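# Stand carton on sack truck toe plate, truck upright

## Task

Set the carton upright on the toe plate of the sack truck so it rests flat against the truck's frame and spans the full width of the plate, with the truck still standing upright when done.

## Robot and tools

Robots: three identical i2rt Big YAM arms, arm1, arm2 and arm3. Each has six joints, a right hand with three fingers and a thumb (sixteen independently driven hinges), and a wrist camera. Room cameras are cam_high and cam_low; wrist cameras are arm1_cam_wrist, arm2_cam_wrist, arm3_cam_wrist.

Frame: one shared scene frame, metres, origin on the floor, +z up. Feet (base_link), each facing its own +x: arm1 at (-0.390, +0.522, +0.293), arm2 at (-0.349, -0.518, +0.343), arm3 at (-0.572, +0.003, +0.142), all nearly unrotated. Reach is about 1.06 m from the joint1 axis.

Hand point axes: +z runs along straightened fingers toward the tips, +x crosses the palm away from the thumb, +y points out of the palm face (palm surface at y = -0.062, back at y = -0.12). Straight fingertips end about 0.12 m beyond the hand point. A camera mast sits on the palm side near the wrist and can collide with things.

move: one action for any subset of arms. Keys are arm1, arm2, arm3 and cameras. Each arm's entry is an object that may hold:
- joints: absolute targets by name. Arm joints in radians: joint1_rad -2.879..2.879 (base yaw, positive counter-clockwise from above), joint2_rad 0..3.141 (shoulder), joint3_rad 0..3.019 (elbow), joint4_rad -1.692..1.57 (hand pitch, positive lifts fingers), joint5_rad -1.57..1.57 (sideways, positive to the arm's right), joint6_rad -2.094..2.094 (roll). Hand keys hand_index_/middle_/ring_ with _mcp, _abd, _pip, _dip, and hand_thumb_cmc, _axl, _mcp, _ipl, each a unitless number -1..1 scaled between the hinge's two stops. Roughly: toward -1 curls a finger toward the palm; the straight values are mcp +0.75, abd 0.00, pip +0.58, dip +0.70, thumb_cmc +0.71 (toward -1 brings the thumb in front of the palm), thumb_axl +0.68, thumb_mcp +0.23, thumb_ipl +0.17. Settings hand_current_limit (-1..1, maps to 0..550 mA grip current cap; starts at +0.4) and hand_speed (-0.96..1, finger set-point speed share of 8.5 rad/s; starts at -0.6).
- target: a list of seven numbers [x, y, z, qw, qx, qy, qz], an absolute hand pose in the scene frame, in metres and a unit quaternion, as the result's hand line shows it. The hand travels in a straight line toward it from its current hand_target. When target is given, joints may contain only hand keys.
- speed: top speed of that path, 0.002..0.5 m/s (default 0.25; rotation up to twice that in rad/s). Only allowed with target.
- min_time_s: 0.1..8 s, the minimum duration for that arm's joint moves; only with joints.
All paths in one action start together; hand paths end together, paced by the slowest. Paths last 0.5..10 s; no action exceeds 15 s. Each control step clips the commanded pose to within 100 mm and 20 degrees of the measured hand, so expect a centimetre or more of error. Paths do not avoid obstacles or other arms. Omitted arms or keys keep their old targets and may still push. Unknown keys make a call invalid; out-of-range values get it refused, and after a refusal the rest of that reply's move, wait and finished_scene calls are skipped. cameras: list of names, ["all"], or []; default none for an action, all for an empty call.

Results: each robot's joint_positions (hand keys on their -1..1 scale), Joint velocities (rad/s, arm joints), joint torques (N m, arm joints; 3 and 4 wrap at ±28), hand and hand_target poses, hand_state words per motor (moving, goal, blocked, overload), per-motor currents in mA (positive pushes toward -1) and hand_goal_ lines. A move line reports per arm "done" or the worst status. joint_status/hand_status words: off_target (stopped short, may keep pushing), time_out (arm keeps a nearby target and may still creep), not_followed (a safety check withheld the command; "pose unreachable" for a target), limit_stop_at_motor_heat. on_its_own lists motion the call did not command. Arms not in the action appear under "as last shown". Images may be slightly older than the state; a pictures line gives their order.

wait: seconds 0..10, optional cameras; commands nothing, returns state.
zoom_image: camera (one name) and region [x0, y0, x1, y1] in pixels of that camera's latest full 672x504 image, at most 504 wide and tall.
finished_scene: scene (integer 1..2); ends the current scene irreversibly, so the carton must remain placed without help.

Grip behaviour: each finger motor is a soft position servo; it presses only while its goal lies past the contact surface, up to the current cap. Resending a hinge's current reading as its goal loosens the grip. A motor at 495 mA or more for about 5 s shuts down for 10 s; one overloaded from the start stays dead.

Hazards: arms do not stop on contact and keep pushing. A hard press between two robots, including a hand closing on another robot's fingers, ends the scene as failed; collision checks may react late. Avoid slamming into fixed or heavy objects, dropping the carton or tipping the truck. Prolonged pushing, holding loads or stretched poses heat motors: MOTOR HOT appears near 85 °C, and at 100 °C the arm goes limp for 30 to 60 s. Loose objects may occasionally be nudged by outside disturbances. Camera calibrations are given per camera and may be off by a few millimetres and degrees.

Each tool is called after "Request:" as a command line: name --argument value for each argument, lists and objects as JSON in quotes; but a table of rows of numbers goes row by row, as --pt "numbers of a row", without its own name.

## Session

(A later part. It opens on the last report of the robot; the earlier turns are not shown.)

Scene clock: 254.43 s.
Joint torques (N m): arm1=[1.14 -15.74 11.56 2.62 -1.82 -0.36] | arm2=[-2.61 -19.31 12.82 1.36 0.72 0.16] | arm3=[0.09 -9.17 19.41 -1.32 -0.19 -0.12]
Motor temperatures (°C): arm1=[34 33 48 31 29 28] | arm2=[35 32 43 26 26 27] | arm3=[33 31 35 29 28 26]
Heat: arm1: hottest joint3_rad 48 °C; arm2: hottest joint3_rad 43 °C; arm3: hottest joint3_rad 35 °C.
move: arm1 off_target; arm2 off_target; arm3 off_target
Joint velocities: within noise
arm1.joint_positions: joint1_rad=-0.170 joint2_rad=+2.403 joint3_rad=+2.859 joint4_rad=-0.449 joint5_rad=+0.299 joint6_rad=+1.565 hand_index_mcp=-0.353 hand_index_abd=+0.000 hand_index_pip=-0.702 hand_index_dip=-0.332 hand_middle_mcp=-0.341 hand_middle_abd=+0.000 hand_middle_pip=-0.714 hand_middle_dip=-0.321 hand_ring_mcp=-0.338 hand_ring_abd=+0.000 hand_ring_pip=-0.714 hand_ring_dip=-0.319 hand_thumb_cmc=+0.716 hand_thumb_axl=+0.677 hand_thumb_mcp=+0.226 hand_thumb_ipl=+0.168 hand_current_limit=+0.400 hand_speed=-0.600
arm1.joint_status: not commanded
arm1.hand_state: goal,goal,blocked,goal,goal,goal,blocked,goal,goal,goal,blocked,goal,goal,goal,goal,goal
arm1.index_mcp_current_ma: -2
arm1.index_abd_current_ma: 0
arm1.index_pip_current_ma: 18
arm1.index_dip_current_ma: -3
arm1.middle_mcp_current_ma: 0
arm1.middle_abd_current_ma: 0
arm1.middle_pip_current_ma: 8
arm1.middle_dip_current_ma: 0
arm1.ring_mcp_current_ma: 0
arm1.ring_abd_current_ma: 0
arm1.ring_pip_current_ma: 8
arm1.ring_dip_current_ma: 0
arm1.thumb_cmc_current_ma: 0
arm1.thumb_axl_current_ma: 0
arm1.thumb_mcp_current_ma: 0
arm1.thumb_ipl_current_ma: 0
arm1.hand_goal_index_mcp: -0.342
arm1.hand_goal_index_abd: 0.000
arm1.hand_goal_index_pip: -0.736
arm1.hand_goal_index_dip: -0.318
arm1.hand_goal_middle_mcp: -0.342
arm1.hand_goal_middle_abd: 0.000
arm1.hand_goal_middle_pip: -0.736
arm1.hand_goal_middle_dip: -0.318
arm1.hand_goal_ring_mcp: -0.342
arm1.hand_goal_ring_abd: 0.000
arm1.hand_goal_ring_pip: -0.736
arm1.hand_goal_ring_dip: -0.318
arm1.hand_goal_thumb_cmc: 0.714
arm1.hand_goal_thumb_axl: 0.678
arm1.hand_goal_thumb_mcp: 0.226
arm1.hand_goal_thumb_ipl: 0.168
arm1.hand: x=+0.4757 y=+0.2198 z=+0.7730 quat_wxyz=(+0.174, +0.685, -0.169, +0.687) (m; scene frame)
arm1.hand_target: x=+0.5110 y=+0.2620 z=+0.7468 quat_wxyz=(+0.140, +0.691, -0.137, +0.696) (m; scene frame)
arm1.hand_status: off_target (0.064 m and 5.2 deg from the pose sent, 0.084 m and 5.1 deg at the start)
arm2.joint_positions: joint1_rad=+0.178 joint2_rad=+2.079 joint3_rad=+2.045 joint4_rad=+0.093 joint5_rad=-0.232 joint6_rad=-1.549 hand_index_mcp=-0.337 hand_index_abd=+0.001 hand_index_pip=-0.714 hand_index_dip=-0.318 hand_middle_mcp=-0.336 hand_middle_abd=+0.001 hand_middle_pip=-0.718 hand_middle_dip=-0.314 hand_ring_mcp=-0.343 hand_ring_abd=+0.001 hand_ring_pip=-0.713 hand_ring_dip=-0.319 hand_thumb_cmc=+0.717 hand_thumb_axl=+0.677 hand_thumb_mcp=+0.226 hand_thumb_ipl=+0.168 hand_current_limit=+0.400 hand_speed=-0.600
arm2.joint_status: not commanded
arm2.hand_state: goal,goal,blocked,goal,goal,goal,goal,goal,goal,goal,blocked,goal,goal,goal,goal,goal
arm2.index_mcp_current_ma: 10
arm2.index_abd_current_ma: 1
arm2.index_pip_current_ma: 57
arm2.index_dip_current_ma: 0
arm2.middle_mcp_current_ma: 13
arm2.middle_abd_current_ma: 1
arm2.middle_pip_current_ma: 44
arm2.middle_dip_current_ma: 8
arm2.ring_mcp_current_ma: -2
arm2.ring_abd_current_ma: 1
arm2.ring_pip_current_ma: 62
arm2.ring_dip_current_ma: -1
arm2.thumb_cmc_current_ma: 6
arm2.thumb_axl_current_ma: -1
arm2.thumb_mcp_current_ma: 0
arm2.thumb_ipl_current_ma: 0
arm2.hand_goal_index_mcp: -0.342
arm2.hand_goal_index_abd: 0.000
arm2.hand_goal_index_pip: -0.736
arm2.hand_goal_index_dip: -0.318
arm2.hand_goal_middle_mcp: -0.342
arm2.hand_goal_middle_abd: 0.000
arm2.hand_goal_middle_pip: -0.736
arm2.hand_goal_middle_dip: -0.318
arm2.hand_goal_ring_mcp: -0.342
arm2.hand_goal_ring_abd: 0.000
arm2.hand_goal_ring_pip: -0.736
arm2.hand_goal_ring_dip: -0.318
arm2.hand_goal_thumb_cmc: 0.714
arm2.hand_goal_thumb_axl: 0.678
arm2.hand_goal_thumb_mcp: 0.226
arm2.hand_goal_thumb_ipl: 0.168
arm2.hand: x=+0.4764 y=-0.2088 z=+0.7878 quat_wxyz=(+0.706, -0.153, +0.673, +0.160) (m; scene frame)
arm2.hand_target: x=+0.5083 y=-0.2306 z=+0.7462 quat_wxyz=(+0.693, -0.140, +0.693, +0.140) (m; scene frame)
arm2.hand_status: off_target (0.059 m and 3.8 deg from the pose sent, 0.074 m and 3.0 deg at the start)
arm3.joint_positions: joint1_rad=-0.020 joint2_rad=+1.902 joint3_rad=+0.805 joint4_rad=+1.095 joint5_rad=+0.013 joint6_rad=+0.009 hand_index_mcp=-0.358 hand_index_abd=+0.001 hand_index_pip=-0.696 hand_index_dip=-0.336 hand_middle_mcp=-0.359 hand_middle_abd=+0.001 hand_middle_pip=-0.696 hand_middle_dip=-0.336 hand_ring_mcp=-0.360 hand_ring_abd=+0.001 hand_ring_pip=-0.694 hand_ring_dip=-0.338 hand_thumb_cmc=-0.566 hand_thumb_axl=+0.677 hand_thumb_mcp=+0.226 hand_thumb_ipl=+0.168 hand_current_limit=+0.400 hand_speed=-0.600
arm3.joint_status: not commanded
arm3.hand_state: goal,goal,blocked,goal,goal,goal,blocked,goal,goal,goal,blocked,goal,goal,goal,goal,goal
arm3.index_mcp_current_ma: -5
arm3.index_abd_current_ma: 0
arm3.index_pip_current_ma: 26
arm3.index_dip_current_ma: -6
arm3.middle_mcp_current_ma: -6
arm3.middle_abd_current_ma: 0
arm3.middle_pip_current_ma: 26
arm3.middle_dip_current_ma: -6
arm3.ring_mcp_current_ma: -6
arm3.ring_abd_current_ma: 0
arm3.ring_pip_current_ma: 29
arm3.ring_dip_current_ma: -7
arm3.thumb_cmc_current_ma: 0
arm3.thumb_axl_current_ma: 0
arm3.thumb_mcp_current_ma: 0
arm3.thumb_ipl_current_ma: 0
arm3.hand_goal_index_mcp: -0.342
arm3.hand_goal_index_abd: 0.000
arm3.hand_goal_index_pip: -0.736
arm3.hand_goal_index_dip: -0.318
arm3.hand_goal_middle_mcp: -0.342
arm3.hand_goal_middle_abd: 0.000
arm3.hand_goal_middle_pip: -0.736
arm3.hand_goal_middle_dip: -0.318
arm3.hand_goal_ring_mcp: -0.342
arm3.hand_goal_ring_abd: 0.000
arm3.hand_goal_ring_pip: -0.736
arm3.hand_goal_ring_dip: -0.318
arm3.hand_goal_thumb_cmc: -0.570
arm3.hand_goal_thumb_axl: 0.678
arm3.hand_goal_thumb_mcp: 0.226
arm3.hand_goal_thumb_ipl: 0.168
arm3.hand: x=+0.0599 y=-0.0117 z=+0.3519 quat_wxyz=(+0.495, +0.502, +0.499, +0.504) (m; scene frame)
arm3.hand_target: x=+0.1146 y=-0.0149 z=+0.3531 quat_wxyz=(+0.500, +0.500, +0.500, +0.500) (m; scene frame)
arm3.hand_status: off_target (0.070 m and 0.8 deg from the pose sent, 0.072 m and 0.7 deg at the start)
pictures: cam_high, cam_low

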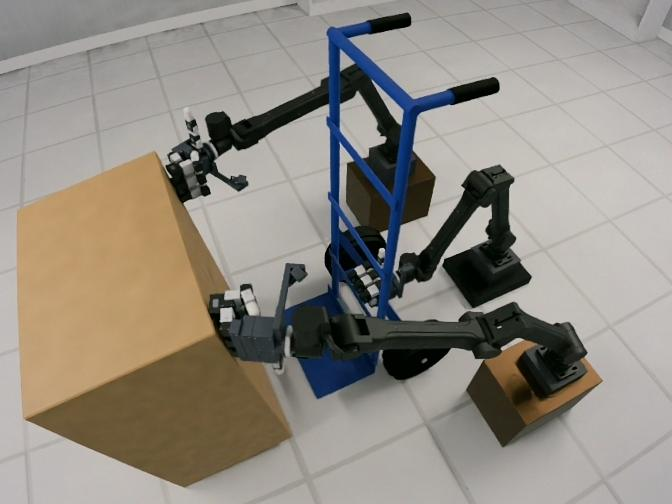

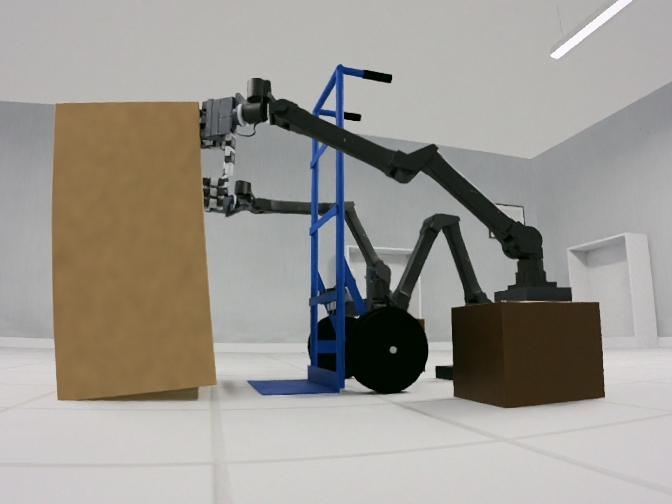

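Request:
move --arm3 '{"target":[0.17,-0.015,0.35,0.5,0.5,0.5,0.5],"speed":0.05}' --cameras '["cam_high","cam_low"]'

Scene clock: 264.10 s.
Joint torques (N m): arm1=[1.49 -16.15 11.88 2.47 -1.78 -0.38] | arm2=[-2.78 -19.49 12.78 1.33 0.7 0.19] | arm3=[0.03 -12.98 16.05 -0.24 -0.23 -0.12]
Motor temperatures (°C): arm1=[34 35 47 31 31 28] | arm2=[34 33 45 26 26 27] | arm3=[33 31 37 29 28 26]
Heat: arm1: hottest joint3_rad 47 °C; arm2: hottest joint3_rad 45 °C; arm3: hottest joint3_rad 37 °C.
move: arm3 off_target
Joint velocities: within noise
arm1, arm2: as last shown
arm1.joint_positions: joint1_rad=-0.170 joint2_rad=+2.403 joint3_rad=+2.860 joint4_rad=-0.449 joint5_rad=+0.300 joint6_rad=+1.565 hand_index_mcp=-0.353 hand_index_abd=+0.000 hand_index_pip=-0.702 hand_index_dip=-0.332 hand_middle_mcp=-0.341 hand_middle_abd=+0.000 hand_middle_pip=-0.714 hand_middle_dip=-0.321 hand_ring_mcp=-0.338 hand_ring_abd=+0.000 hand_ring_pip=-0.714 hand_ring_dip=-0.319 hand_thumb_cmc=+0.716 hand_thumb_axl=+0.677 hand_thumb_mcp=+0.226 hand_thumb_ipl=+0.168 hand_current_limit=+0.400 hand_speed=-0.600
arm1.hand: x=+0.4756 y=+0.2198 z=+0.7731 quat_wxyz=(+0.175, +0.685, -0.169, +0.687) (m; scene frame)
arm1.hand_target: x=+0.5109 y=+0.2620 z=+0.7469 quat_wxyz=(+0.140, +0.691, -0.137, +0.696) (m; scene frame)
arm2.hand_target: x=+0.5083 y=-0.2306 z=+0.7462 quat_wxyz=(+0.693, -0.140, +0.693, +0.141) (m; scene frame)
arm3.joint_positions: joint1_rad=-0.020 joint2_rad=+2.000 joint3_rad=+1.007 joint4_rad=+0.998 joint5_rad=+0.013 joint6_rad=+0.009 hand_index_mcp=-0.357 hand_index_abd=+0.001 hand_index_pip=-0.696 hand_index_dip=-0.336 hand_middle_mcp=-0.357 hand_middle_abd=+0.001 hand_middle_pip=-0.696 hand_middle_dip=-0.336 hand_ring_mcp=-0.358 hand_ring_abd=+0.001 hand_ring_pip=-0.694 hand_ring_dip=-0.338 hand_thumb_cmc=-0.566 hand_thumb_axl=+0.677 hand_thumb_mcp=+0.226 hand_thumb_ipl=+0.168 hand_current_limit=+0.400 hand_speed=-0.600
arm3.joint_status: not commanded
arm3.hand_state: goal,goal,blocked,goal,goal,goal,blocked,goal,goal,goal,blocked,blocked,goal,goal,goal,goal
arm3.index_mcp_current_ma: -4
arm3.index_abd_current_ma: 0
arm3.index_pip_current_ma: 27
arm3.index_dip_current_ma: -6
arm3.middle_mcp_current_ma: -5
arm3.middle_abd_current_ma: 0
arm3.middle_pip_current_ma: 27
arm3.middle_dip_current_ma: -6
arm3.ring_mcp_current_ma: -5
arm3.ring_abd_current_ma: 0
arm3.ring_pip_current_ma: 29
arm3.ring_dip_current_ma: -7
arm3.thumb_cmc_current_ma: 0
arm3.thumb_axl_current_ma: 0
arm3.thumb_mcp_current_ma: 0
arm3.thumb_ipl_current_ma: 0
arm3.hand_goal_index_mcp: -0.342
arm3.hand_goal_index_abd: 0.000
arm3.hand_goal_index_pip: -0.736
arm3.hand_goal_index_dip: -0.318
arm3.hand_goal_middle_mcp: -0.342
arm3.hand_goal_middle_abd: 0.000
arm3.hand_goal_middle_pip: -0.736
arm3.hand_goal_middle_dip: -0.318
arm3.hand_goal_ring_mcp: -0.342
arm3.hand_goal_ring_abd: 0.000
arm3.hand_goal_ring_pip: -0.736
arm3.hand_goal_ring_dip: -0.318
arm3.hand_goal_thumb_cmc: -0.570
arm3.hand_goal_thumb_axl: 0.678
arm3.hand_goal_thumb_mcp: 0.226
arm3.hand_goal_thumb_ipl: 0.168
arm3.hand: x=+0.1255 y=-0.0106 z=+0.3532 quat_wxyz=(+0.496, +0.500, +0.498, +0.505) (m; scene frame)
arm3.hand_target: x=+0.1624 y=-0.0152 z=+0.3504 quat_wxyz=(+0.500, +0.500, +0.500, +0.500) (m; scene frame)
arm3.hand_status: off_target (0.045 m and 0.8 deg from the pose sent, 0.110 m and 0.8 deg at the start)
pictures: cam_high, cam_low

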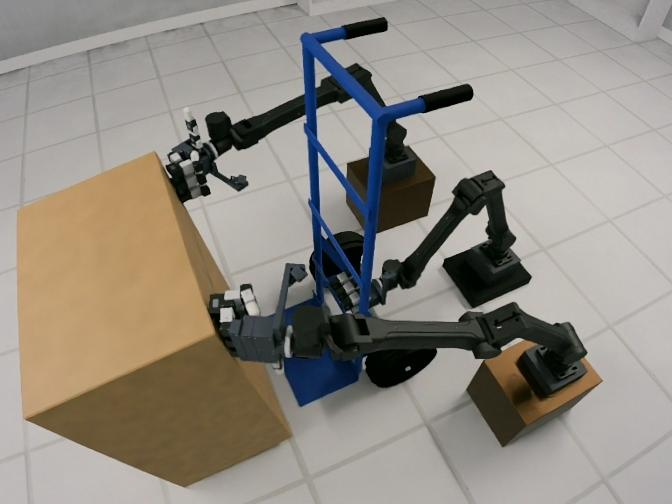

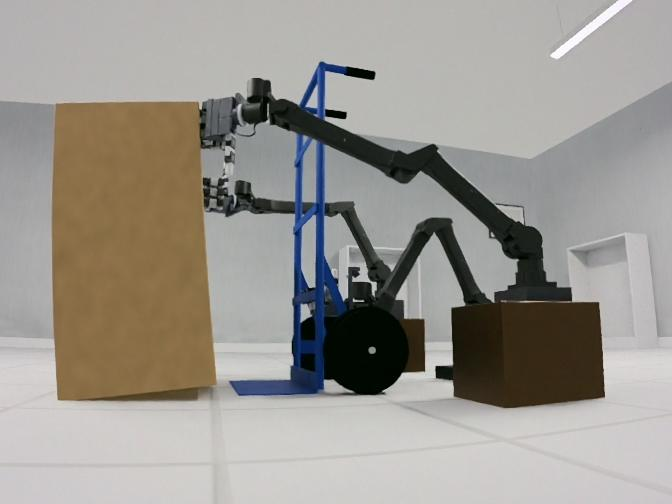

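Request:
move --arm3 '{"target":[0.26,-0.012,0.35,0.5,0.5,0.5,0.5],"speed":0.08}' --cameras '["cam_high","cam_low"]'

Request:
zoom_image --camera "cam_high" --region '[200, 220, 440, 420]'

Scene clock: 270.97 s.
Joint torques (N m): arm1=[1.55 -15.74 11.81 2.56 -1.82 -0.37] | arm2=[-2.96 -19.31 12.7 1.35 0.71 0.16] | arm3=[0.26 -16.15 16.62 0.03 -0.14 -0.12]
Motor temperatures (°C): arm1=[34 35 47 31 31 28] | arm2=[34 34 45 26 27 27] | arm3=[33 32 38 29 28 26]
Heat: arm1: hottest joint3_rad 47 °C; arm2: hottest joint3_rad 45 °C; arm3: hottest joint3_rad 38 °C.
move: arm3 off_target
Joint velocities: within noise
arm1, arm2: as last shown
arm3.joint_positions: joint1_rad=-0.020 joint2_rad=+2.155 joint3_rad=+1.332 joint4_rad=+0.830 joint5_rad=+0.014 joint6_rad=+0.009 hand_index_mcp=-0.357 hand_index_abd=+0.001 hand_index_pip=-0.694 hand_index_dip=-0.338 hand_middle_mcp=-0.357 hand_middle_abd=+0.001 hand_middle_pip=-0.695 hand_middle_dip=-0.337 hand_ring_mcp=-0.358 hand_ring_abd=+0.001 hand_ring_pip=-0.694 hand_ring_dip=-0.338 hand_thumb_cmc=-0.566 hand_thumb_axl=+0.677 hand_thumb_mcp=+0.226 hand_thumb_ipl=+0.168 hand_current_limit=+0.400 hand_speed=-0.600
arm3.joint_status: not commanded
arm3.hand_state: goal,goal,blocked,goal,goal,goal,blocked,goal,goal,goal,blocked,blocked,goal,goal,goal,goal
arm3.index_mcp_current_ma: -4
arm3.index_abd_current_ma: 0
arm3.index_pip_current_ma: 28
arm3.index_dip_current_ma: -7
arm3.middle_mcp_current_ma: -4
arm3.middle_abd_current_ma: 0
arm3.middle_pip_current_ma: 28
arm3.middle_dip_current_ma: -6
arm3.ring_mcp_current_ma: -5
arm3.ring_abd_current_ma: 0
arm3.ring_pip_current_ma: 29
arm3.ring_dip_current_ma: -7
arm3.thumb_cmc_current_ma: 0
arm3.thumb_axl_current_ma: 0
arm3.thumb_mcp_current_ma: 0
arm3.thumb_ipl_current_ma: 0
arm3.hand_goal_index_mcp: -0.342
arm3.hand_goal_index_abd: 0.000
arm3.hand_goal_index_pip: -0.736
arm3.hand_goal_index_dip: -0.318
arm3.hand_goal_middle_mcp: -0.342
arm3.hand_goal_middle_abd: 0.000
arm3.hand_goal_middle_pip: -0.736
arm3.hand_goal_middle_dip: -0.318
arm3.hand_goal_ring_mcp: -0.342
arm3.hand_goal_ring_abd: 0.000
arm3.hand_goal_ring_pip: -0.736
arm3.hand_goal_ring_dip: -0.318
arm3.hand_goal_thumb_cmc: -0.570
arm3.hand_goal_thumb_axl: 0.678
arm3.hand_goal_thumb_mcp: 0.226
arm3.hand_goal_thumb_ipl: 0.168
arm3.hand: x=+0.2227 y=-0.0090 z=+0.3561 quat_wxyz=(+0.497, +0.500, +0.497, +0.506) (m; scene frame)
arm3.hand_target: x=+0.2529 y=-0.0122 z=+0.3500 quat_wxyz=(+0.500, +0.500, +0.500, +0.500) (m; scene frame)
arm3.hand_status: off_target (0.038 m and 0.8 deg from the pose sent, 0.135 m and 0.8 deg at the start)
pictures: cam_high, cam_low

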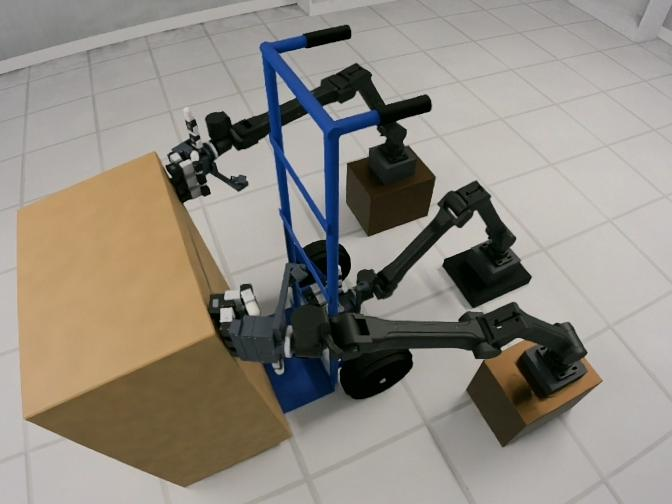

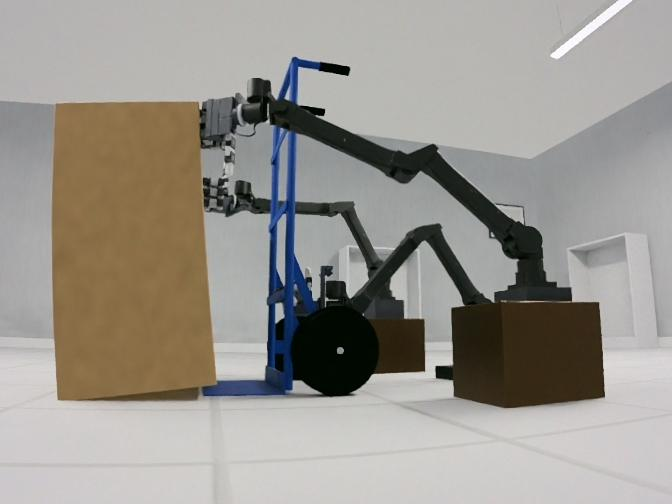

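Scaled by 2.100 from the camera's 672x504 image, which has a finer 960x720 frame.

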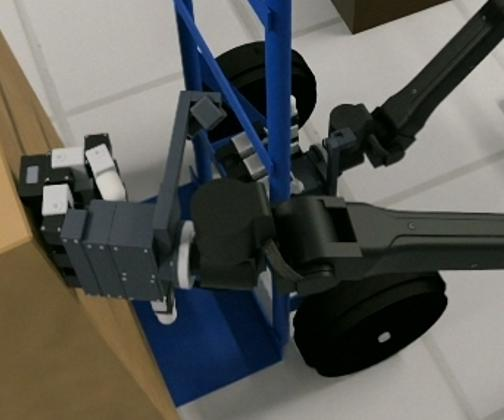

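Request:
move --arm3 '{"target":[0.37,-0.008,0.35,0.5,0.5,0.5,0.5],"speed":0.08}' --cameras '["cam_high","cam_low","arm3_cam_wrist"]'

Request:
zoom_image --camera "cam_high" --region '[160, 100, 440, 440]'

Request:
zoom_image --camera "cam_low" --region '[40, 300, 400, 420]'

Scene clock: 284.97 s.
Joint torques (N m): arm1=[1.49 -15.56 11.73 2.61 -1.83 -0.42] | arm2=[-2.84 -19.31 12.78 1.28 0.71 0.17] | arm3=[0.56 -21.01 16.8 0.02 -0.1 -0.12]
Motor temperatures (°C): arm1=[34 36 46 31 32 28] | arm2=[34 35 47 25 27 27] | arm3=[33 33 39 29 28 26]
Heat: arm1: hottest joint3_rad 46 °C; arm2: hottest joint3_rad 47 °C; arm3: hottest joint3_rad 39 °C.
move: arm3 off_target
Joint velocities: within noise
arm1, arm2: as last shown
arm3.joint_positions: joint1_rad=-0.020 joint2_rad=+2.396 joint3_rad=+1.827 joint4_rad=+0.582 joint5_rad=+0.016 joint6_rad=+0.009 hand_index_mcp=-0.357 hand_index_abd=+0.001 hand_index_pip=-0.694 hand_index_dip=-0.338 hand_middle_mcp=-0.357 hand_middle_abd=+0.001 hand_middle_pip=-0.695 hand_middle_dip=-0.337 hand_ring_mcp=-0.358 hand_ring_abd=+0.001 hand_ring_pip=-0.694 hand_ring_dip=-0.338 hand_thumb_cmc=-0.566 hand_thumb_axl=+0.677 hand_thumb_mcp=+0.226 hand_thumb_ipl=+0.168 hand_current_limit=+0.400 hand_speed=-0.600
arm3.joint_status: not commanded
arm3.hand_state: goal,goal,blocked,goal,goal,goal,blocked,goal,goal,goal,blocked,blocked,goal,goal,goal,goal
arm3.index_mcp_current_ma: -4
arm3.index_abd_current_ma: 0
arm3.index_pip_current_ma: 28
arm3.index_dip_current_ma: -7
arm3.middle_mcp_current_ma: -4
arm3.middle_abd_current_ma: 0
arm3.middle_pip_current_ma: 28
arm3.middle_dip_current_ma: -6
arm3.ring_mcp_current_ma: -5
arm3.ring_abd_current_ma: 0
arm3.ring_pip_current_ma: 29
arm3.ring_dip_current_ma: -7
arm3.thumb_cmc_current_ma: 0
arm3.thumb_axl_current_ma: 0
arm3.thumb_mcp_current_ma: 0
arm3.thumb_ipl_current_ma: 0
arm3.hand_goal_index_mcp: -0.342
arm3.hand_goal_index_abd: 0.000
arm3.hand_goal_index_pip: -0.736
arm3.hand_goal_index_dip: -0.318
arm3.hand_goal_middle_mcp: -0.342
arm3.hand_goal_middle_abd: 0.000
arm3.hand_goal_middle_pip: -0.736
arm3.hand_goal_middle_dip: -0.318
arm3.hand_goal_ring_mcp: -0.342
arm3.hand_goal_ring_abd: 0.000
arm3.hand_goal_ring_pip: -0.736
arm3.hand_goal_ring_dip: -0.318
arm3.hand_goal_thumb_cmc: -0.570
arm3.hand_goal_thumb_axl: 0.678
arm3.hand_goal_thumb_mcp: 0.226
arm3.hand_goal_thumb_ipl: 0.168
arm3.hand: x=+0.3429 y=-0.0070 z=+0.3603 quat_wxyz=(+0.499, +0.499, +0.495, +0.507) (m; scene frame)
arm3.hand_target: x=+0.3633 y=-0.0081 z=+0.3497 quat_wxyz=(+0.500, +0.500, +0.500, +0.500) (m; scene frame)
arm3.hand_status: off_target (0.029 m and 1.0 deg from the pose sent, 0.147 m and 0.8 deg at the start)
pictures: arm3_cam_wrist, cam_high, cam_low
camera_calibration:
arm3_cam_wrist: T_world_to_cam=[[-0.01983, -0.781562, 0.623513, -0.194093], [-0.705213, -0.431135, -0.562848, 0.397095], [0.708718, -0.450871, -0.542618, 0.0776309], [0, 0, 0, 1]] pos_world=[0.221169, 0.0545074, 0.386647]

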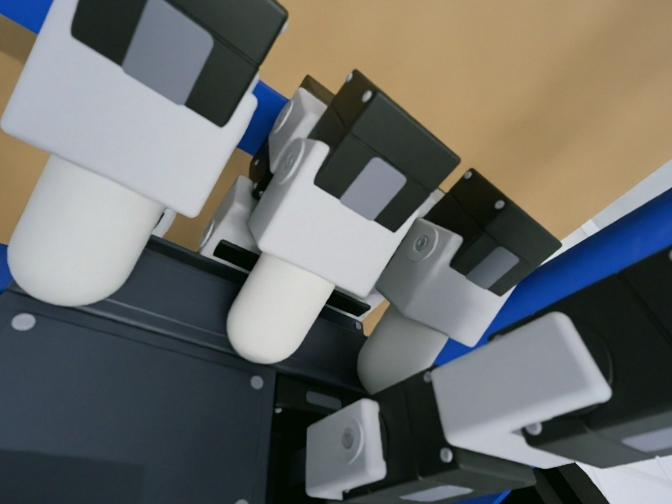

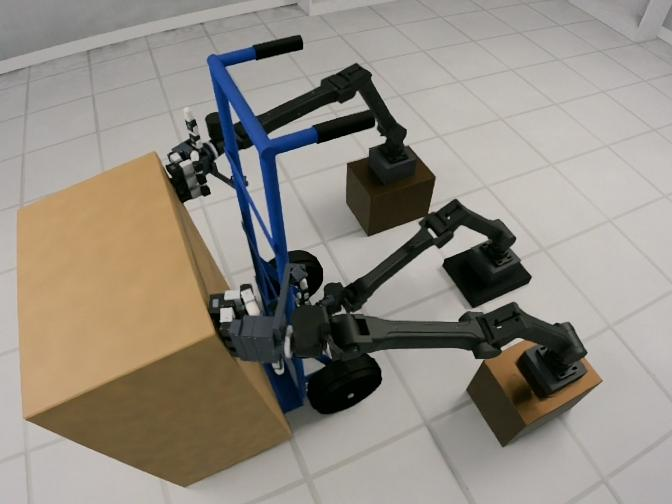

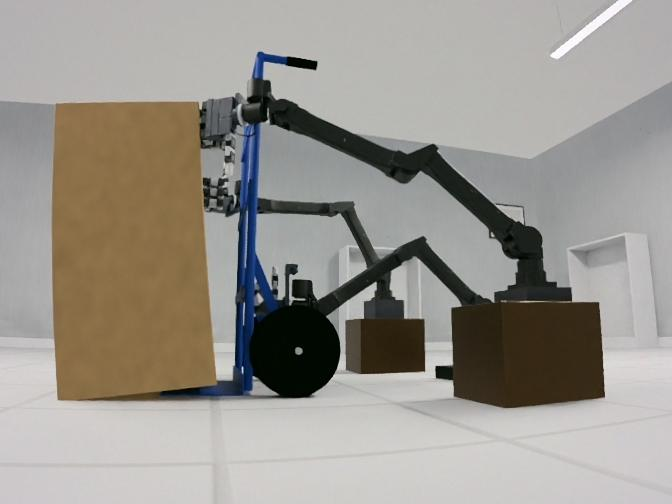

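Scaled by 1.482 from the camera's 672x504 image, which has a finer 960x720 frame.

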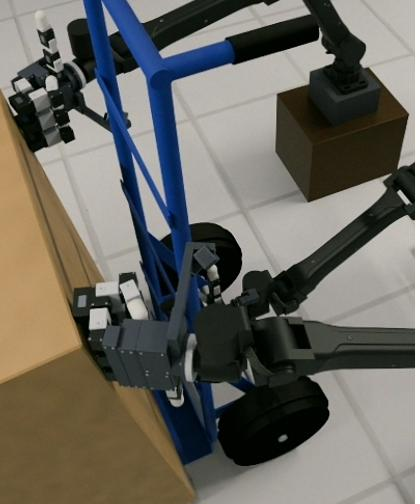

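Scaled by 1.400 from the camera's 672x504 image, which has a finer 960x720 frame.

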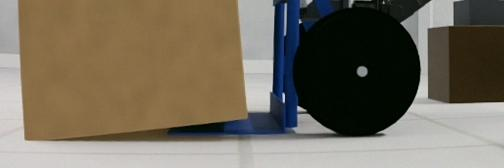

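Request:
move --arm3 '{"target":[0.325,-0.006,0.345,0.5,0.5,0.5,0.5],"speed":0.15}'

Request:
move --arm3 '{"target":[0.33,0.045,0.343,0.5,0.5,0.5,0.5],"speed":0.15}'

Request:
move --arm3 '{"target":[0.41,0.045,0.343,0.5,0.5,0.5,0.5],"speed":0.08}' --cameras '["cam_high","cam_low","arm3_cam_wrist"]'

Request:
zoom_image --camera "cam_high" --region '[160, 20, 440, 440]'

Request:
zoom_image --camera "cam_low" --region '[40, 300, 400, 420]'

Scene clock: 294.77 s.
Joint torques (N m): arm1=[1.32 -15.68 11.85 2.52 -1.81 -0.32] | arm2=[-3.08 -19.14 12.77 1.31 0.71 0.16] | arm3=[0.73 -25.99 8.42 3.04 -0.05 -0.12]
Motor temperatures (°C): arm1=[34 36 46 31 33 28] | arm2=[34 35 47 25 27 27] | arm3=[33 33 41 29 28 26]
Heat: arm1: hottest joint3_rad 46 °C; arm2: hottest joint3_rad 47 °C; arm3: hottest joint3_rad 41 °C.
move: arm3 off_target
Joint velocities: within noise
arm1, arm2: as last shown
arm3.joint_positions: joint1_rad=-0.020 joint2_rad=+2.384 joint3_rad=+1.740 joint4_rad=+0.616 joint5_rad=+0.019 joint6_rad=+0.009 hand_index_mcp=-0.336 hand_index_abd=+0.001 hand_index_pip=-0.715 hand_index_dip=-0.317 hand_middle_mcp=-0.336 hand_middle_abd=+0.001 hand_middle_pip=-0.716 hand_middle_dip=-0.316 hand_ring_mcp=-0.337 hand_ring_abd=+0.001 hand_ring_pip=-0.715 hand_ring_dip=-0.316 hand_thumb_cmc=-0.566 hand_thumb_axl=+0.677 hand_thumb_mcp=+0.226 hand_thumb_ipl=+0.168 hand_current_limit=+0.400 hand_speed=-0.600
arm3.joint_status: not commanded
arm3.hand_state: goal,goal,blocked,goal,goal,goal,blocked,goal,goal,goal,blocked,goal,goal,goal,goal,goal
arm3.index_mcp_current_ma: 1
arm3.index_abd_current_ma: 0
arm3.index_pip_current_ma: 7
arm3.index_dip_current_ma: 0
arm3.middle_mcp_current_ma: 1
arm3.middle_abd_current_ma: 0
arm3.middle_pip_current_ma: 7
arm3.middle_dip_current_ma: 0
arm3.ring_mcp_current_ma: 1
arm3.ring_abd_current_ma: 0
arm3.ring_pip_current_ma: 7
arm3.ring_dip_current_ma: 0
arm3.thumb_cmc_current_ma: 0
arm3.thumb_axl_current_ma: 0
arm3.thumb_mcp_current_ma: 0
arm3.thumb_ipl_current_ma: 0
arm3.hand_goal_index_mcp: -0.342
arm3.hand_goal_index_abd: 0.000
arm3.hand_goal_index_pip: -0.736
arm3.hand_goal_index_dip: -0.318
arm3.hand_goal_middle_mcp: -0.342
arm3.hand_goal_middle_abd: 0.000
arm3.hand_goal_middle_pip: -0.736
arm3.hand_goal_middle_dip: -0.318
arm3.hand_goal_ring_mcp: -0.342
arm3.hand_goal_ring_abd: 0.000
arm3.hand_goal_ring_pip: -0.736
arm3.hand_goal_ring_dip: -0.318
arm3.hand_goal_thumb_cmc: -0.570
arm3.hand_goal_thumb_axl: 0.678
arm3.hand_goal_thumb_mcp: 0.226
arm3.hand_goal_thumb_ipl: 0.168
arm3.hand: x=+0.3273 y=-0.0077 z=+0.3302 quat_wxyz=(+0.490, +0.510, +0.505, +0.495) (m; scene frame)
arm3.hand_target: x=+0.3251 y=-0.0062 z=+0.3447 quat_wxyz=(+0.500, +0.500, +0.500, +0.500) (m; scene frame)
arm3.hand_status: off_target (0.015 m and 1.8 deg from the pose sent, 0.024 m and 1.0 deg at the start)
pictures: none

Scene clock: 296.23 s.
Joint torques (N m): arm1=[1.38 -15.91 11.85 2.76 -1.8 -0.37] | arm2=[-2.84 -19.37 12.71 1.42 0.73 0.15] | arm3=[0.38 -24.53 11.07 2.48 -0.06 -0.11]
Motor temperatures (°C): arm1=[34 36 46 31 33 28] | arm2=[34 35 47 25 27 27] | arm3=[33 33 41 29 28 26]
Heat: arm1: hottest joint3_rad 46 °C; arm2: hottest joint3_rad 47 °C; arm3: hottest joint3_rad 41 °C.
move: arm3 off_target
Joint velocities: within noise
arm1, arm2: as last shown
arm3.joint_positions: joint1_rad=+0.056 joint2_rad=+2.384 joint3_rad=+1.740 joint4_rad=+0.616 joint5_rad=+0.088 joint6_rad=+0.007 hand_index_mcp=-0.336 hand_index_abd=+0.001 hand_index_pip=-0.715 hand_index_dip=-0.317 hand_middle_mcp=-0.336 hand_middle_abd=+0.001 hand_middle_pip=-0.716 hand_middle_dip=-0.316 hand_ring_mcp=-0.337 hand_ring_abd=+0.001 hand_ring_pip=-0.715 hand_ring_dip=-0.316 hand_thumb_cmc=-0.568 hand_thumb_axl=+0.677 hand_thumb_mcp=+0.226 hand_thumb_ipl=+0.168 hand_current_limit=+0.400 hand_speed=-0.600
arm3.joint_status: not commanded
arm3.hand_state: goal,goal,blocked,goal,goal,goal,blocked,goal,goal,goal,blocked,goal,goal,goal,goal,goal
arm3.index_mcp_current_ma: 1
arm3.index_abd_current_ma: 0
arm3.index_pip_current_ma: 7
arm3.index_dip_current_ma: 0
arm3.middle_mcp_current_ma: 1
arm3.middle_abd_current_ma: 0
arm3.middle_pip_current_ma: 7
arm3.middle_dip_current_ma: 0
arm3.ring_mcp_current_ma: 1
arm3.ring_abd_current_ma: 0
arm3.ring_pip_current_ma: 7
arm3.ring_dip_current_ma: 0
arm3.thumb_cmc_current_ma: 0
arm3.thumb_axl_current_ma: 0
arm3.thumb_mcp_current_ma: 0
arm3.thumb_ipl_current_ma: 0
arm3.hand_goal_index_mcp: -0.342
arm3.hand_goal_index_abd: 0.000
arm3.hand_goal_index_pip: -0.736
arm3.hand_goal_index_dip: -0.318
arm3.hand_goal_middle_mcp: -0.342
arm3.hand_goal_middle_abd: 0.000
arm3.hand_goal_middle_pip: -0.736
arm3.hand_goal_middle_dip: -0.318
arm3.hand_goal_ring_mcp: -0.342
arm3.hand_goal_ring_abd: 0.000
arm3.hand_goal_ring_pip: -0.736
arm3.hand_goal_ring_dip: -0.318
arm3.hand_goal_thumb_cmc: -0.570
arm3.hand_goal_thumb_axl: 0.678
arm3.hand_goal_thumb_mcp: 0.226
arm3.hand_goal_thumb_ipl: 0.168
arm3.hand: x=+0.3243 y=+0.0489 z=+0.3305 quat_wxyz=(+0.489, +0.507, +0.507, +0.496) (m; scene frame)
arm3.hand_target: x=+0.3292 y=+0.0451 z=+0.3428 quat_wxyz=(+0.500, +0.500, +0.500, +0.500) (m; scene frame)
arm3.hand_status: off_target (0.014 m and 1.8 deg from the pose sent, 0.054 m and 1.8 deg at the start)
pictures: none

Scene clock: 298.47 s.
Joint torques (N m): arm1=[1.67 -15.91 11.73 2.59 -1.83 -0.41] | arm2=[-2.78 -19.49 12.74 1.28 0.71 0.17] | arm3=[0.15 -23.88 16.59 0.16 -0.57 -0.1]
Motor temperatures (°C): arm1=[34 36 46 31 33 28] | arm2=[34 35 47 25 27 27] | arm3=[33 33 42 29 28 26]
Heat: arm1: hottest joint3_rad 46 °C; arm2: hottest joint3_rad 47 °C; arm3: hottest joint3_rad 42 °C.
move: arm3 off_target
Joint velocities: within noise
arm1, arm2: as last shown
arm3.joint_positions: joint1_rad=+0.049 joint2_rad=+2.546 joint3_rad=+2.097 joint4_rad=+0.461 joint5_rad=+0.093 joint6_rad=+0.007 hand_index_mcp=-0.357 hand_index_abd=+0.001 hand_index_pip=-0.698 hand_index_dip=-0.334 hand_middle_mcp=-0.358 hand_middle_abd=+0.001 hand_middle_pip=-0.696 hand_middle_dip=-0.336 hand_ring_mcp=-0.358 hand_ring_abd=+0.001 hand_ring_pip=-0.694 hand_ring_dip=-0.337 hand_thumb_cmc=-0.568 hand_thumb_axl=+0.677 hand_thumb_mcp=+0.226 hand_thumb_ipl=+0.168 hand_current_limit=+0.400 hand_speed=-0.600
arm3.joint_status: not commanded
arm3.hand_state: goal,goal,blocked,goal,goal,goal,blocked,goal,goal,goal,blocked,goal,goal,goal,goal,goal
arm3.index_mcp_current_ma: -4
arm3.index_abd_current_ma: 0
arm3.index_pip_current_ma: 24
arm3.index_dip_current_ma: -5
arm3.middle_mcp_current_ma: -5
arm3.middle_abd_current_ma: 0
arm3.middle_pip_current_ma: 26
arm3.middle_dip_current_ma: -6
arm3.ring_mcp_current_ma: -5
arm3.ring_abd_current_ma: 0
arm3.ring_pip_current_ma: 28
arm3.ring_dip_current_ma: -7
arm3.thumb_cmc_current_ma: 0
arm3.thumb_axl_current_ma: 0
arm3.thumb_mcp_current_ma: 0
arm3.thumb_ipl_current_ma: 0
arm3.hand_goal_index_mcp: -0.342
arm3.hand_goal_index_abd: 0.000
arm3.hand_goal_index_pip: -0.736
arm3.hand_goal_index_dip: -0.318
arm3.hand_goal_middle_mcp: -0.342
arm3.hand_goal_middle_abd: 0.000
arm3.hand_goal_middle_pip: -0.736
arm3.hand_goal_middle_dip: -0.318
arm3.hand_goal_ring_mcp: -0.342
arm3.hand_goal_ring_abd: 0.000
arm3.hand_goal_ring_pip: -0.736
arm3.hand_goal_ring_dip: -0.318
arm3.hand_goal_thumb_cmc: -0.570
arm3.hand_goal_thumb_axl: 0.678
arm3.hand_goal_thumb_mcp: 0.226
arm3.hand_goal_thumb_ipl: 0.168
arm3.hand: x=+0.3894 y=+0.0481 z=+0.3490 quat_wxyz=(+0.501, +0.501, +0.494, +0.504) (m; scene frame)
arm3.hand_target: x=+0.4044 y=+0.0447 z=+0.3428 quat_wxyz=(+0.500, +0.500, +0.500, +0.500) (m; scene frame)
arm3.hand_status: off_target (0.022 m and 0.9 deg from the pose sent, 0.087 m and 1.8 deg at the start)
pictures: arm3_cam_wrist, cam_high, cam_low
camera_calibration:
arm3_cam_wrist: T_world_to_cam=[[-0.0242032, -0.780526, 0.624655, -0.141827], [-0.709113, -0.427035, -0.56107, 0.448013], [0.704679, -0.45653, -0.543146, 0.0655292], [0, 0, 0, 1]] pos_world=[0.268082, 0.110534, 0.375551]

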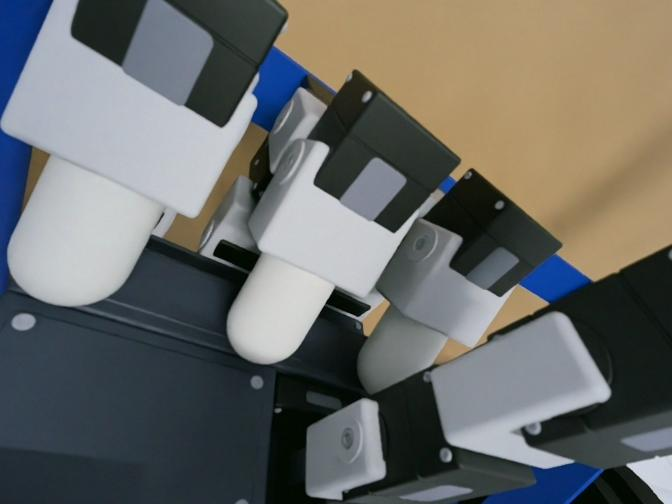

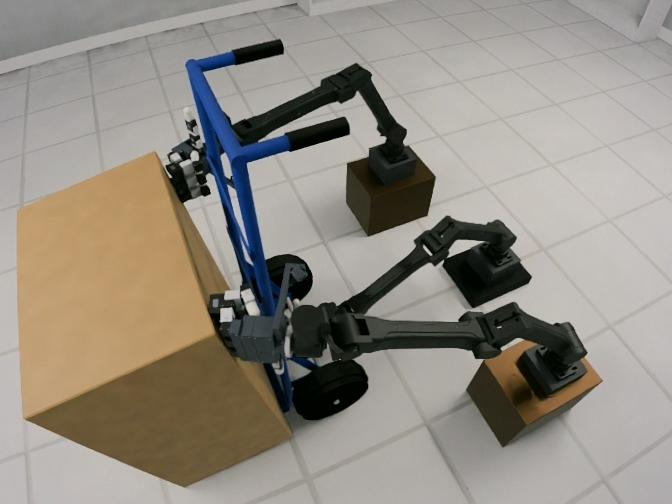

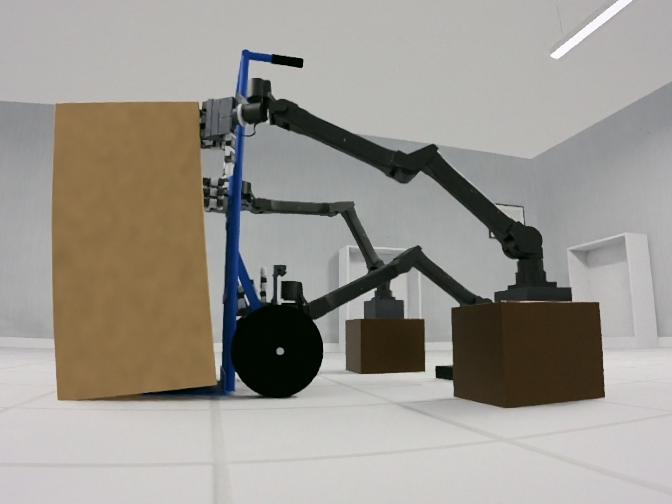

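Scaled by 1.200 from the camera's 672x504 image, which has a finer 960x720 frame.

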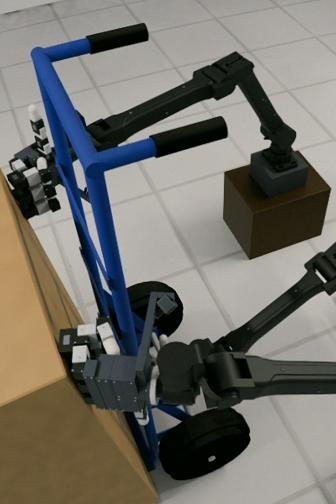

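Scaled by 1.400 from the camera's 672x504 image, which has a finer 960x720 frame.

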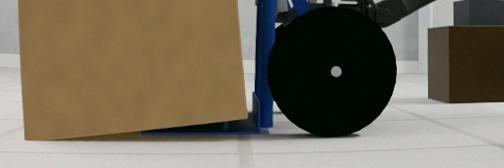

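Request:
move --arm3 '{"target":[0.44,0.05,0.34,0.5,0.5,0.5,0.5],"speed":0.05}' --cameras '["cam_high","cam_low"]'

Request:
zoom_image --camera "cam_low" --region '[140, 300, 320, 420]'

Scene clock: 305.17 s.
Joint torques (N m): arm1=[1.61 -16.03 11.9 2.65 -1.8 -0.38] | arm2=[-2.14 -19.25 12.79 1.25 0.72 0.15] | arm3=[0.44 -24.88 18.1 -0.7 -0.59 -0.11]
Motor temperatures (°C): arm1=[34 36 46 31 34 28] | arm2=[34 35 48 25 27 27] | arm3=[33 34 43 29 28 26]
Heat: arm1: hottest joint3_rad 46 °C; arm2: hottest joint3_rad 48 °C; arm3: hottest joint3_rad 43 °C.
move: arm3 off_target
Joint velocities: within noise
arm1, arm2: as last shown
arm1.joint_positions: joint1_rad=-0.170 joint2_rad=+2.403 joint3_rad=+2.860 joint4_rad=-0.449 joint5_rad=+0.300 joint6_rad=+1.565 hand_index_mcp=-0.354 hand_index_abd=+0.000 hand_index_pip=-0.702 hand_index_dip=-0.333 hand_middle_mcp=-0.341 hand_middle_abd=+0.000 hand_middle_pip=-0.714 hand_middle_dip=-0.321 hand_ring_mcp=-0.338 hand_ring_abd=+0.000 hand_ring_pip=-0.714 hand_ring_dip=-0.319 hand_thumb_cmc=+0.716 hand_thumb_axl=+0.677 hand_thumb_mcp=+0.226 hand_thumb_ipl=+0.168 hand_current_limit=+0.400 hand_speed=-0.600
arm1.hand: x=+0.4758 y=+0.2198 z=+0.7727 quat_wxyz=(+0.175, +0.685, -0.169, +0.687) (m; scene frame)
arm1.hand_target: x=+0.5110 y=+0.2620 z=+0.7466 quat_wxyz=(+0.140, +0.691, -0.137, +0.696) (m; scene frame)
arm3.joint_positions: joint1_rad=+0.049 joint2_rad=+2.655 joint3_rad=+2.304 joint4_rad=+0.371 joint5_rad=+0.095 joint6_rad=+0.008 hand_index_mcp=-0.381 hand_index_abd=+0.001 hand_index_pip=-0.674 hand_index_dip=-0.342 hand_middle_mcp=-0.382 hand_middle_abd=+0.001 hand_middle_pip=-0.673 hand_middle_dip=-0.349 hand_ring_mcp=-0.381 hand_ring_abd=+0.001 hand_ring_pip=-0.672 hand_ring_dip=-0.351 hand_thumb_cmc=-0.568 hand_thumb_axl=+0.677 hand_thumb_mcp=+0.226 hand_thumb_ipl=+0.168 hand_current_limit=+0.400 hand_speed=-0.600
arm3.joint_status: not commanded
arm3.hand_state: blocked,goal,blocked,blocked,blocked,goal,blocked,blocked,blocked,goal,blocked,blocked,goal,goal,goal,goal
arm3.index_mcp_current_ma: -29
arm3.index_abd_current_ma: 0
arm3.index_pip_current_ma: 62
arm3.index_dip_current_ma: -10
arm3.middle_mcp_current_ma: -29
arm3.middle_abd_current_ma: 0
arm3.middle_pip_current_ma: 64
arm3.middle_dip_current_ma: -16
arm3.ring_mcp_current_ma: -28
arm3.ring_abd_current_ma: 0
arm3.ring_pip_current_ma: 65
arm3.ring_dip_current_ma: -19
arm3.thumb_cmc_current_ma: 0
arm3.thumb_axl_current_ma: 0
arm3.thumb_mcp_current_ma: 0
arm3.thumb_ipl_current_ma: 0
arm3.hand_goal_index_mcp: -0.342
arm3.hand_goal_index_abd: 0.000
arm3.hand_goal_index_pip: -0.736
arm3.hand_goal_index_dip: -0.318
arm3.hand_goal_middle_mcp: -0.342
arm3.hand_goal_middle_abd: 0.000
arm3.hand_goal_middle_pip: -0.736
arm3.hand_goal_middle_dip: -0.318
arm3.hand_goal_ring_mcp: -0.342
arm3.hand_goal_ring_abd: 0.000
arm3.hand_goal_ring_pip: -0.736
arm3.hand_goal_ring_dip: -0.318
arm3.hand_goal_thumb_cmc: -0.570
arm3.hand_goal_thumb_axl: 0.678
arm3.hand_goal_thumb_mcp: 0.226
arm3.hand_goal_thumb_ipl: 0.168
arm3.hand: x=+0.4179 y=+0.0498 z=+0.3473 quat_wxyz=(+0.504, +0.500, +0.490, +0.506) (m; scene frame)
arm3.hand_target: x=+0.4317 y=+0.0495 z=+0.3397 quat_wxyz=(+0.499, +0.500, +0.501, +0.500) (m; scene frame)
arm3.hand_status: off_target (0.023 m and 1.4 deg from the pose sent, 0.051 m and 0.9 deg at the start)
pictures: cam_high, cam_low

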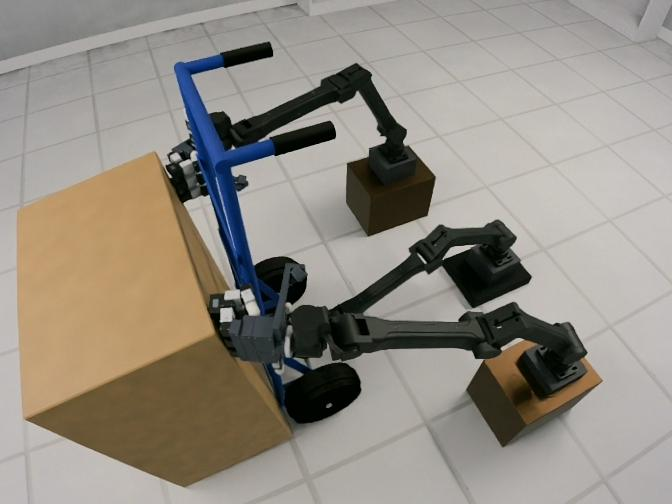

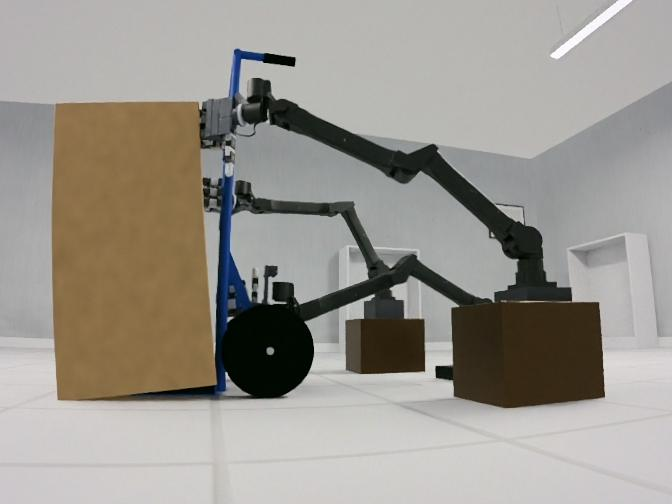

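Scaled by 2.800 from the camera's 672x504 image, which has a finer 960x720 frame.

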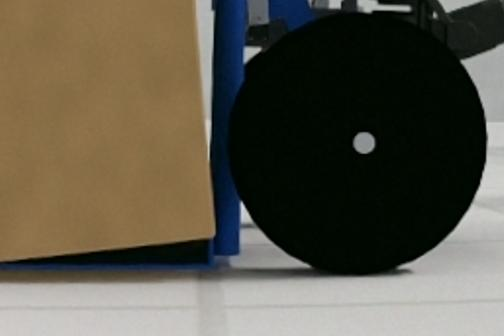

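Request:
move --arm1 '{"target":[0.46,0.255,0.755,0.1405,0.693,-0.1405,0.693],"speed":0.02}' --arm2 '{"target":[0.455,-0.225,0.755,0.693,-0.1405,0.693,0.1405],"speed":0.02}' --cameras '["cam_high","cam_low"]'

Scene clock: 318.40 s.
Joint torques (N m): arm1=[0.91 -18.2 9.47 3.22 -1.47 -0.32] | arm2=[-1.79 -21.54 9.69 2.76 1.02 0.13] | arm3=[0.44 -24.59 17.96 -0.7 -0.59 -0.11]
Motor temperatures (°C): arm1=[34 37 46 31 34 28] | arm2=[34 36 47 25 27 27] | arm3=[33 35 44 29 28 26]
Heat: arm1: hottest joint3_rad 46 °C; arm2: hottest joint3_rad 47 °C; arm3: hottest joint3_rad 44 °C.
move: arm1 off_target; arm2 off_target
Joint velocities: within noise
arm1.joint_positions: joint1_rad=-0.183 joint2_rad=+2.108 joint3_rad=+2.300 joint4_rad=-0.220 joint5_rad=+0.279 joint6_rad=+1.564 hand_index_mcp=-0.348 hand_index_abd=+0.000 hand_index_pip=-0.702 hand_index_dip=-0.331 hand_middle_mcp=-0.340 hand_middle_abd=+0.000 hand_middle_pip=-0.714 hand_middle_dip=-0.321 hand_ring_mcp=-0.340 hand_ring_abd=+0.000 hand_ring_pip=-0.714 hand_ring_dip=-0.319 hand_thumb_cmc=+0.716 hand_thumb_axl=+0.677 hand_thumb_mcp=+0.226 hand_thumb_ipl=+0.168 hand_current_limit=+0.400 hand_speed=-0.600
arm1.joint_status: not commanded
arm1.hand_state: goal,goal,blocked,goal,goal,goal,blocked,goal,goal,goal,blocked,goal,goal,goal,goal,goal
arm1.index_mcp_current_ma: -1
arm1.index_abd_current_ma: 0
arm1.index_pip_current_ma: 17
arm1.index_dip_current_ma: -3
arm1.middle_mcp_current_ma: 0
arm1.middle_abd_current_ma: 0
arm1.middle_pip_current_ma: 8
arm1.middle_dip_current_ma: 0
arm1.ring_mcp_current_ma: 0
arm1.ring_abd_current_ma: 0
arm1.ring_pip_current_ma: 7
arm1.ring_dip_current_ma: 0
arm1.thumb_cmc_current_ma: 0
arm1.thumb_axl_current_ma: 0
arm1.thumb_mcp_current_ma: 0
arm1.thumb_ipl_current_ma: 0
arm1.hand_goal_index_mcp: -0.342
arm1.hand_goal_index_abd: 0.000
arm1.hand_goal_index_pip: -0.736
arm1.hand_goal_index_dip: -0.318
arm1.hand_goal_middle_mcp: -0.342
arm1.hand_goal_middle_abd: 0.000
arm1.hand_goal_middle_pip: -0.736
arm1.hand_goal_middle_dip: -0.318
arm1.hand_goal_ring_mcp: -0.342
arm1.hand_goal_ring_abd: 0.000
arm1.hand_goal_ring_pip: -0.736
arm1.hand_goal_ring_dip: -0.318
arm1.hand_goal_thumb_cmc: 0.714
arm1.hand_goal_thumb_axl: 0.678
arm1.hand_goal_thumb_mcp: 0.226
arm1.hand_goal_thumb_ipl: 0.168
arm1.hand: x=+0.4337 y=+0.2198 z=+0.7551 quat_wxyz=(+0.172, +0.699, -0.166, +0.674) (m; scene frame)
arm1.hand_target: x=+0.4566 y=+0.2562 z=+0.7544 quat_wxyz=(+0.141, +0.694, -0.141, +0.692) (m; scene frame)
arm1.hand_status: off_target (0.044 m and 5.2 deg from the pose sent, 0.043 m and 5.2 deg at the start)
arm2.joint_positions: joint1_rad=+0.191 joint2_rad=+1.964 joint3_rad=+1.842 joint4_rad=+0.135 joint5_rad=-0.219 joint6_rad=-1.549 hand_index_mcp=-0.337 hand_index_abd=+0.001 hand_index_pip=-0.714 hand_index_dip=-0.318 hand_middle_mcp=-0.337 hand_middle_abd=+0.001 hand_middle_pip=-0.718 hand_middle_dip=-0.314 hand_ring_mcp=-0.343 hand_ring_abd=+0.001 hand_ring_pip=-0.709 hand_ring_dip=-0.322 hand_thumb_cmc=+0.717 hand_thumb_axl=+0.677 hand_thumb_mcp=+0.226 hand_thumb_ipl=+0.168 hand_current_limit=+0.400 hand_speed=-0.600
arm2.joint_status: not commanded
arm2.hand_state: goal,goal,blocked,goal,goal,goal,goal,goal,goal,goal,blocked,goal,goal,goal,goal,goal
arm2.index_mcp_current_ma: 10
arm2.index_abd_current_ma: 1
arm2.index_pip_current_ma: 57
arm2.index_dip_current_ma: 0
arm2.middle_mcp_current_ma: 10
arm2.middle_abd_current_ma: 1
arm2.middle_pip_current_ma: 44
arm2.middle_dip_current_ma: 8
arm2.ring_mcp_current_ma: -1
arm2.ring_abd_current_ma: 1
arm2.ring_pip_current_ma: 74
arm2.ring_dip_current_ma: -8
arm2.thumb_cmc_current_ma: 6
arm2.thumb_axl_current_ma: -1
arm2.thumb_mcp_current_ma: 0
arm2.thumb_ipl_current_ma: 0
arm2.hand_goal_index_mcp: -0.342
arm2.hand_goal_index_abd: 0.000
arm2.hand_goal_index_pip: -0.736
arm2.hand_goal_index_dip: -0.318
arm2.hand_goal_middle_mcp: -0.342
arm2.hand_goal_middle_abd: 0.000
arm2.hand_goal_middle_pip: -0.736
arm2.hand_goal_middle_dip: -0.318
arm2.hand_goal_ring_mcp: -0.342
arm2.hand_goal_ring_abd: 0.000
arm2.hand_goal_ring_pip: -0.736
arm2.hand_goal_ring_dip: -0.318
arm2.hand_goal_thumb_cmc: 0.714
arm2.hand_goal_thumb_axl: 0.678
arm2.hand_goal_thumb_mcp: 0.226
arm2.hand_goal_thumb_ipl: 0.168
arm2.hand: x=+0.4383 y=-0.2083 z=+0.7705 quat_wxyz=(+0.690, -0.153, +0.689, +0.160) (m; scene frame)
arm2.hand_target: x=+0.4538 y=-0.2254 z=+0.7549 quat_wxyz=(+0.693, -0.141, +0.693, +0.141) (m; scene frame)
arm2.hand_status: off_target (0.028 m and 2.7 deg from the pose sent, 0.042 m and 3.8 deg at the start)
arm3: as last shown
arm3.joint_positions: joint1_rad=+0.049 joint2_rad=+2.655 joint3_rad=+2.304 joint4_rad=+0.371 joint5_rad=+0.095 joint6_rad=+0.008 hand_index_mcp=-0.382 hand_index_abd=+0.001 hand_index_pip=-0.673 hand_index_dip=-0.342 hand_middle_mcp=-0.382 hand_middle_abd=+0.001 hand_middle_pip=-0.672 hand_middle_dip=-0.349 hand_ring_mcp=-0.382 hand_ring_abd=+0.001 hand_ring_pip=-0.671 hand_ring_dip=-0.351 hand_thumb_cmc=-0.568 hand_thumb_axl=+0.677 hand_thumb_mcp=+0.226 hand_thumb_ipl=+0.168 hand_current_limit=+0.400 hand_speed=-0.600
arm3.index_mcp_current_ma: -30
arm3.middle_mcp_current_ma: -30
arm3.middle_pip_current_ma: 65
arm3.ring_mcp_current_ma: -29
arm3.ring_pip_current_ma: 66
arm3.hand_target: x=+0.4317 y=+0.0495 z=+0.3398 quat_wxyz=(+0.499, +0.500, +0.501, +0.500) (m; scene frame)
pictures: cam_high, cam_low

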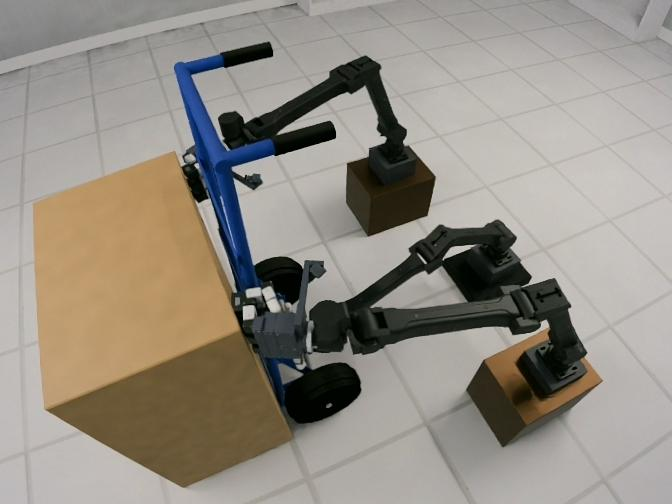

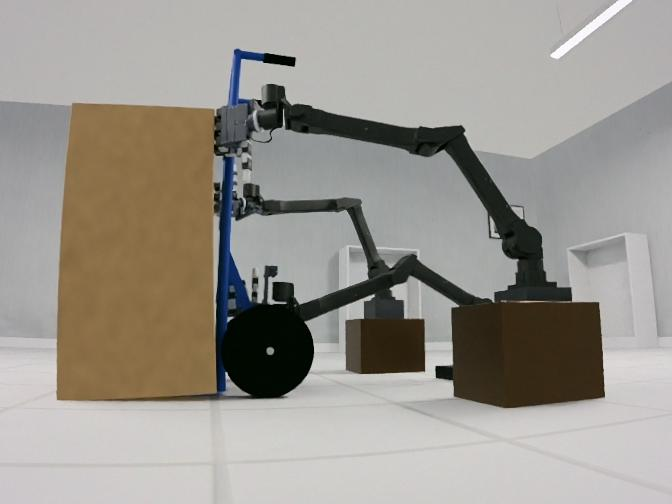

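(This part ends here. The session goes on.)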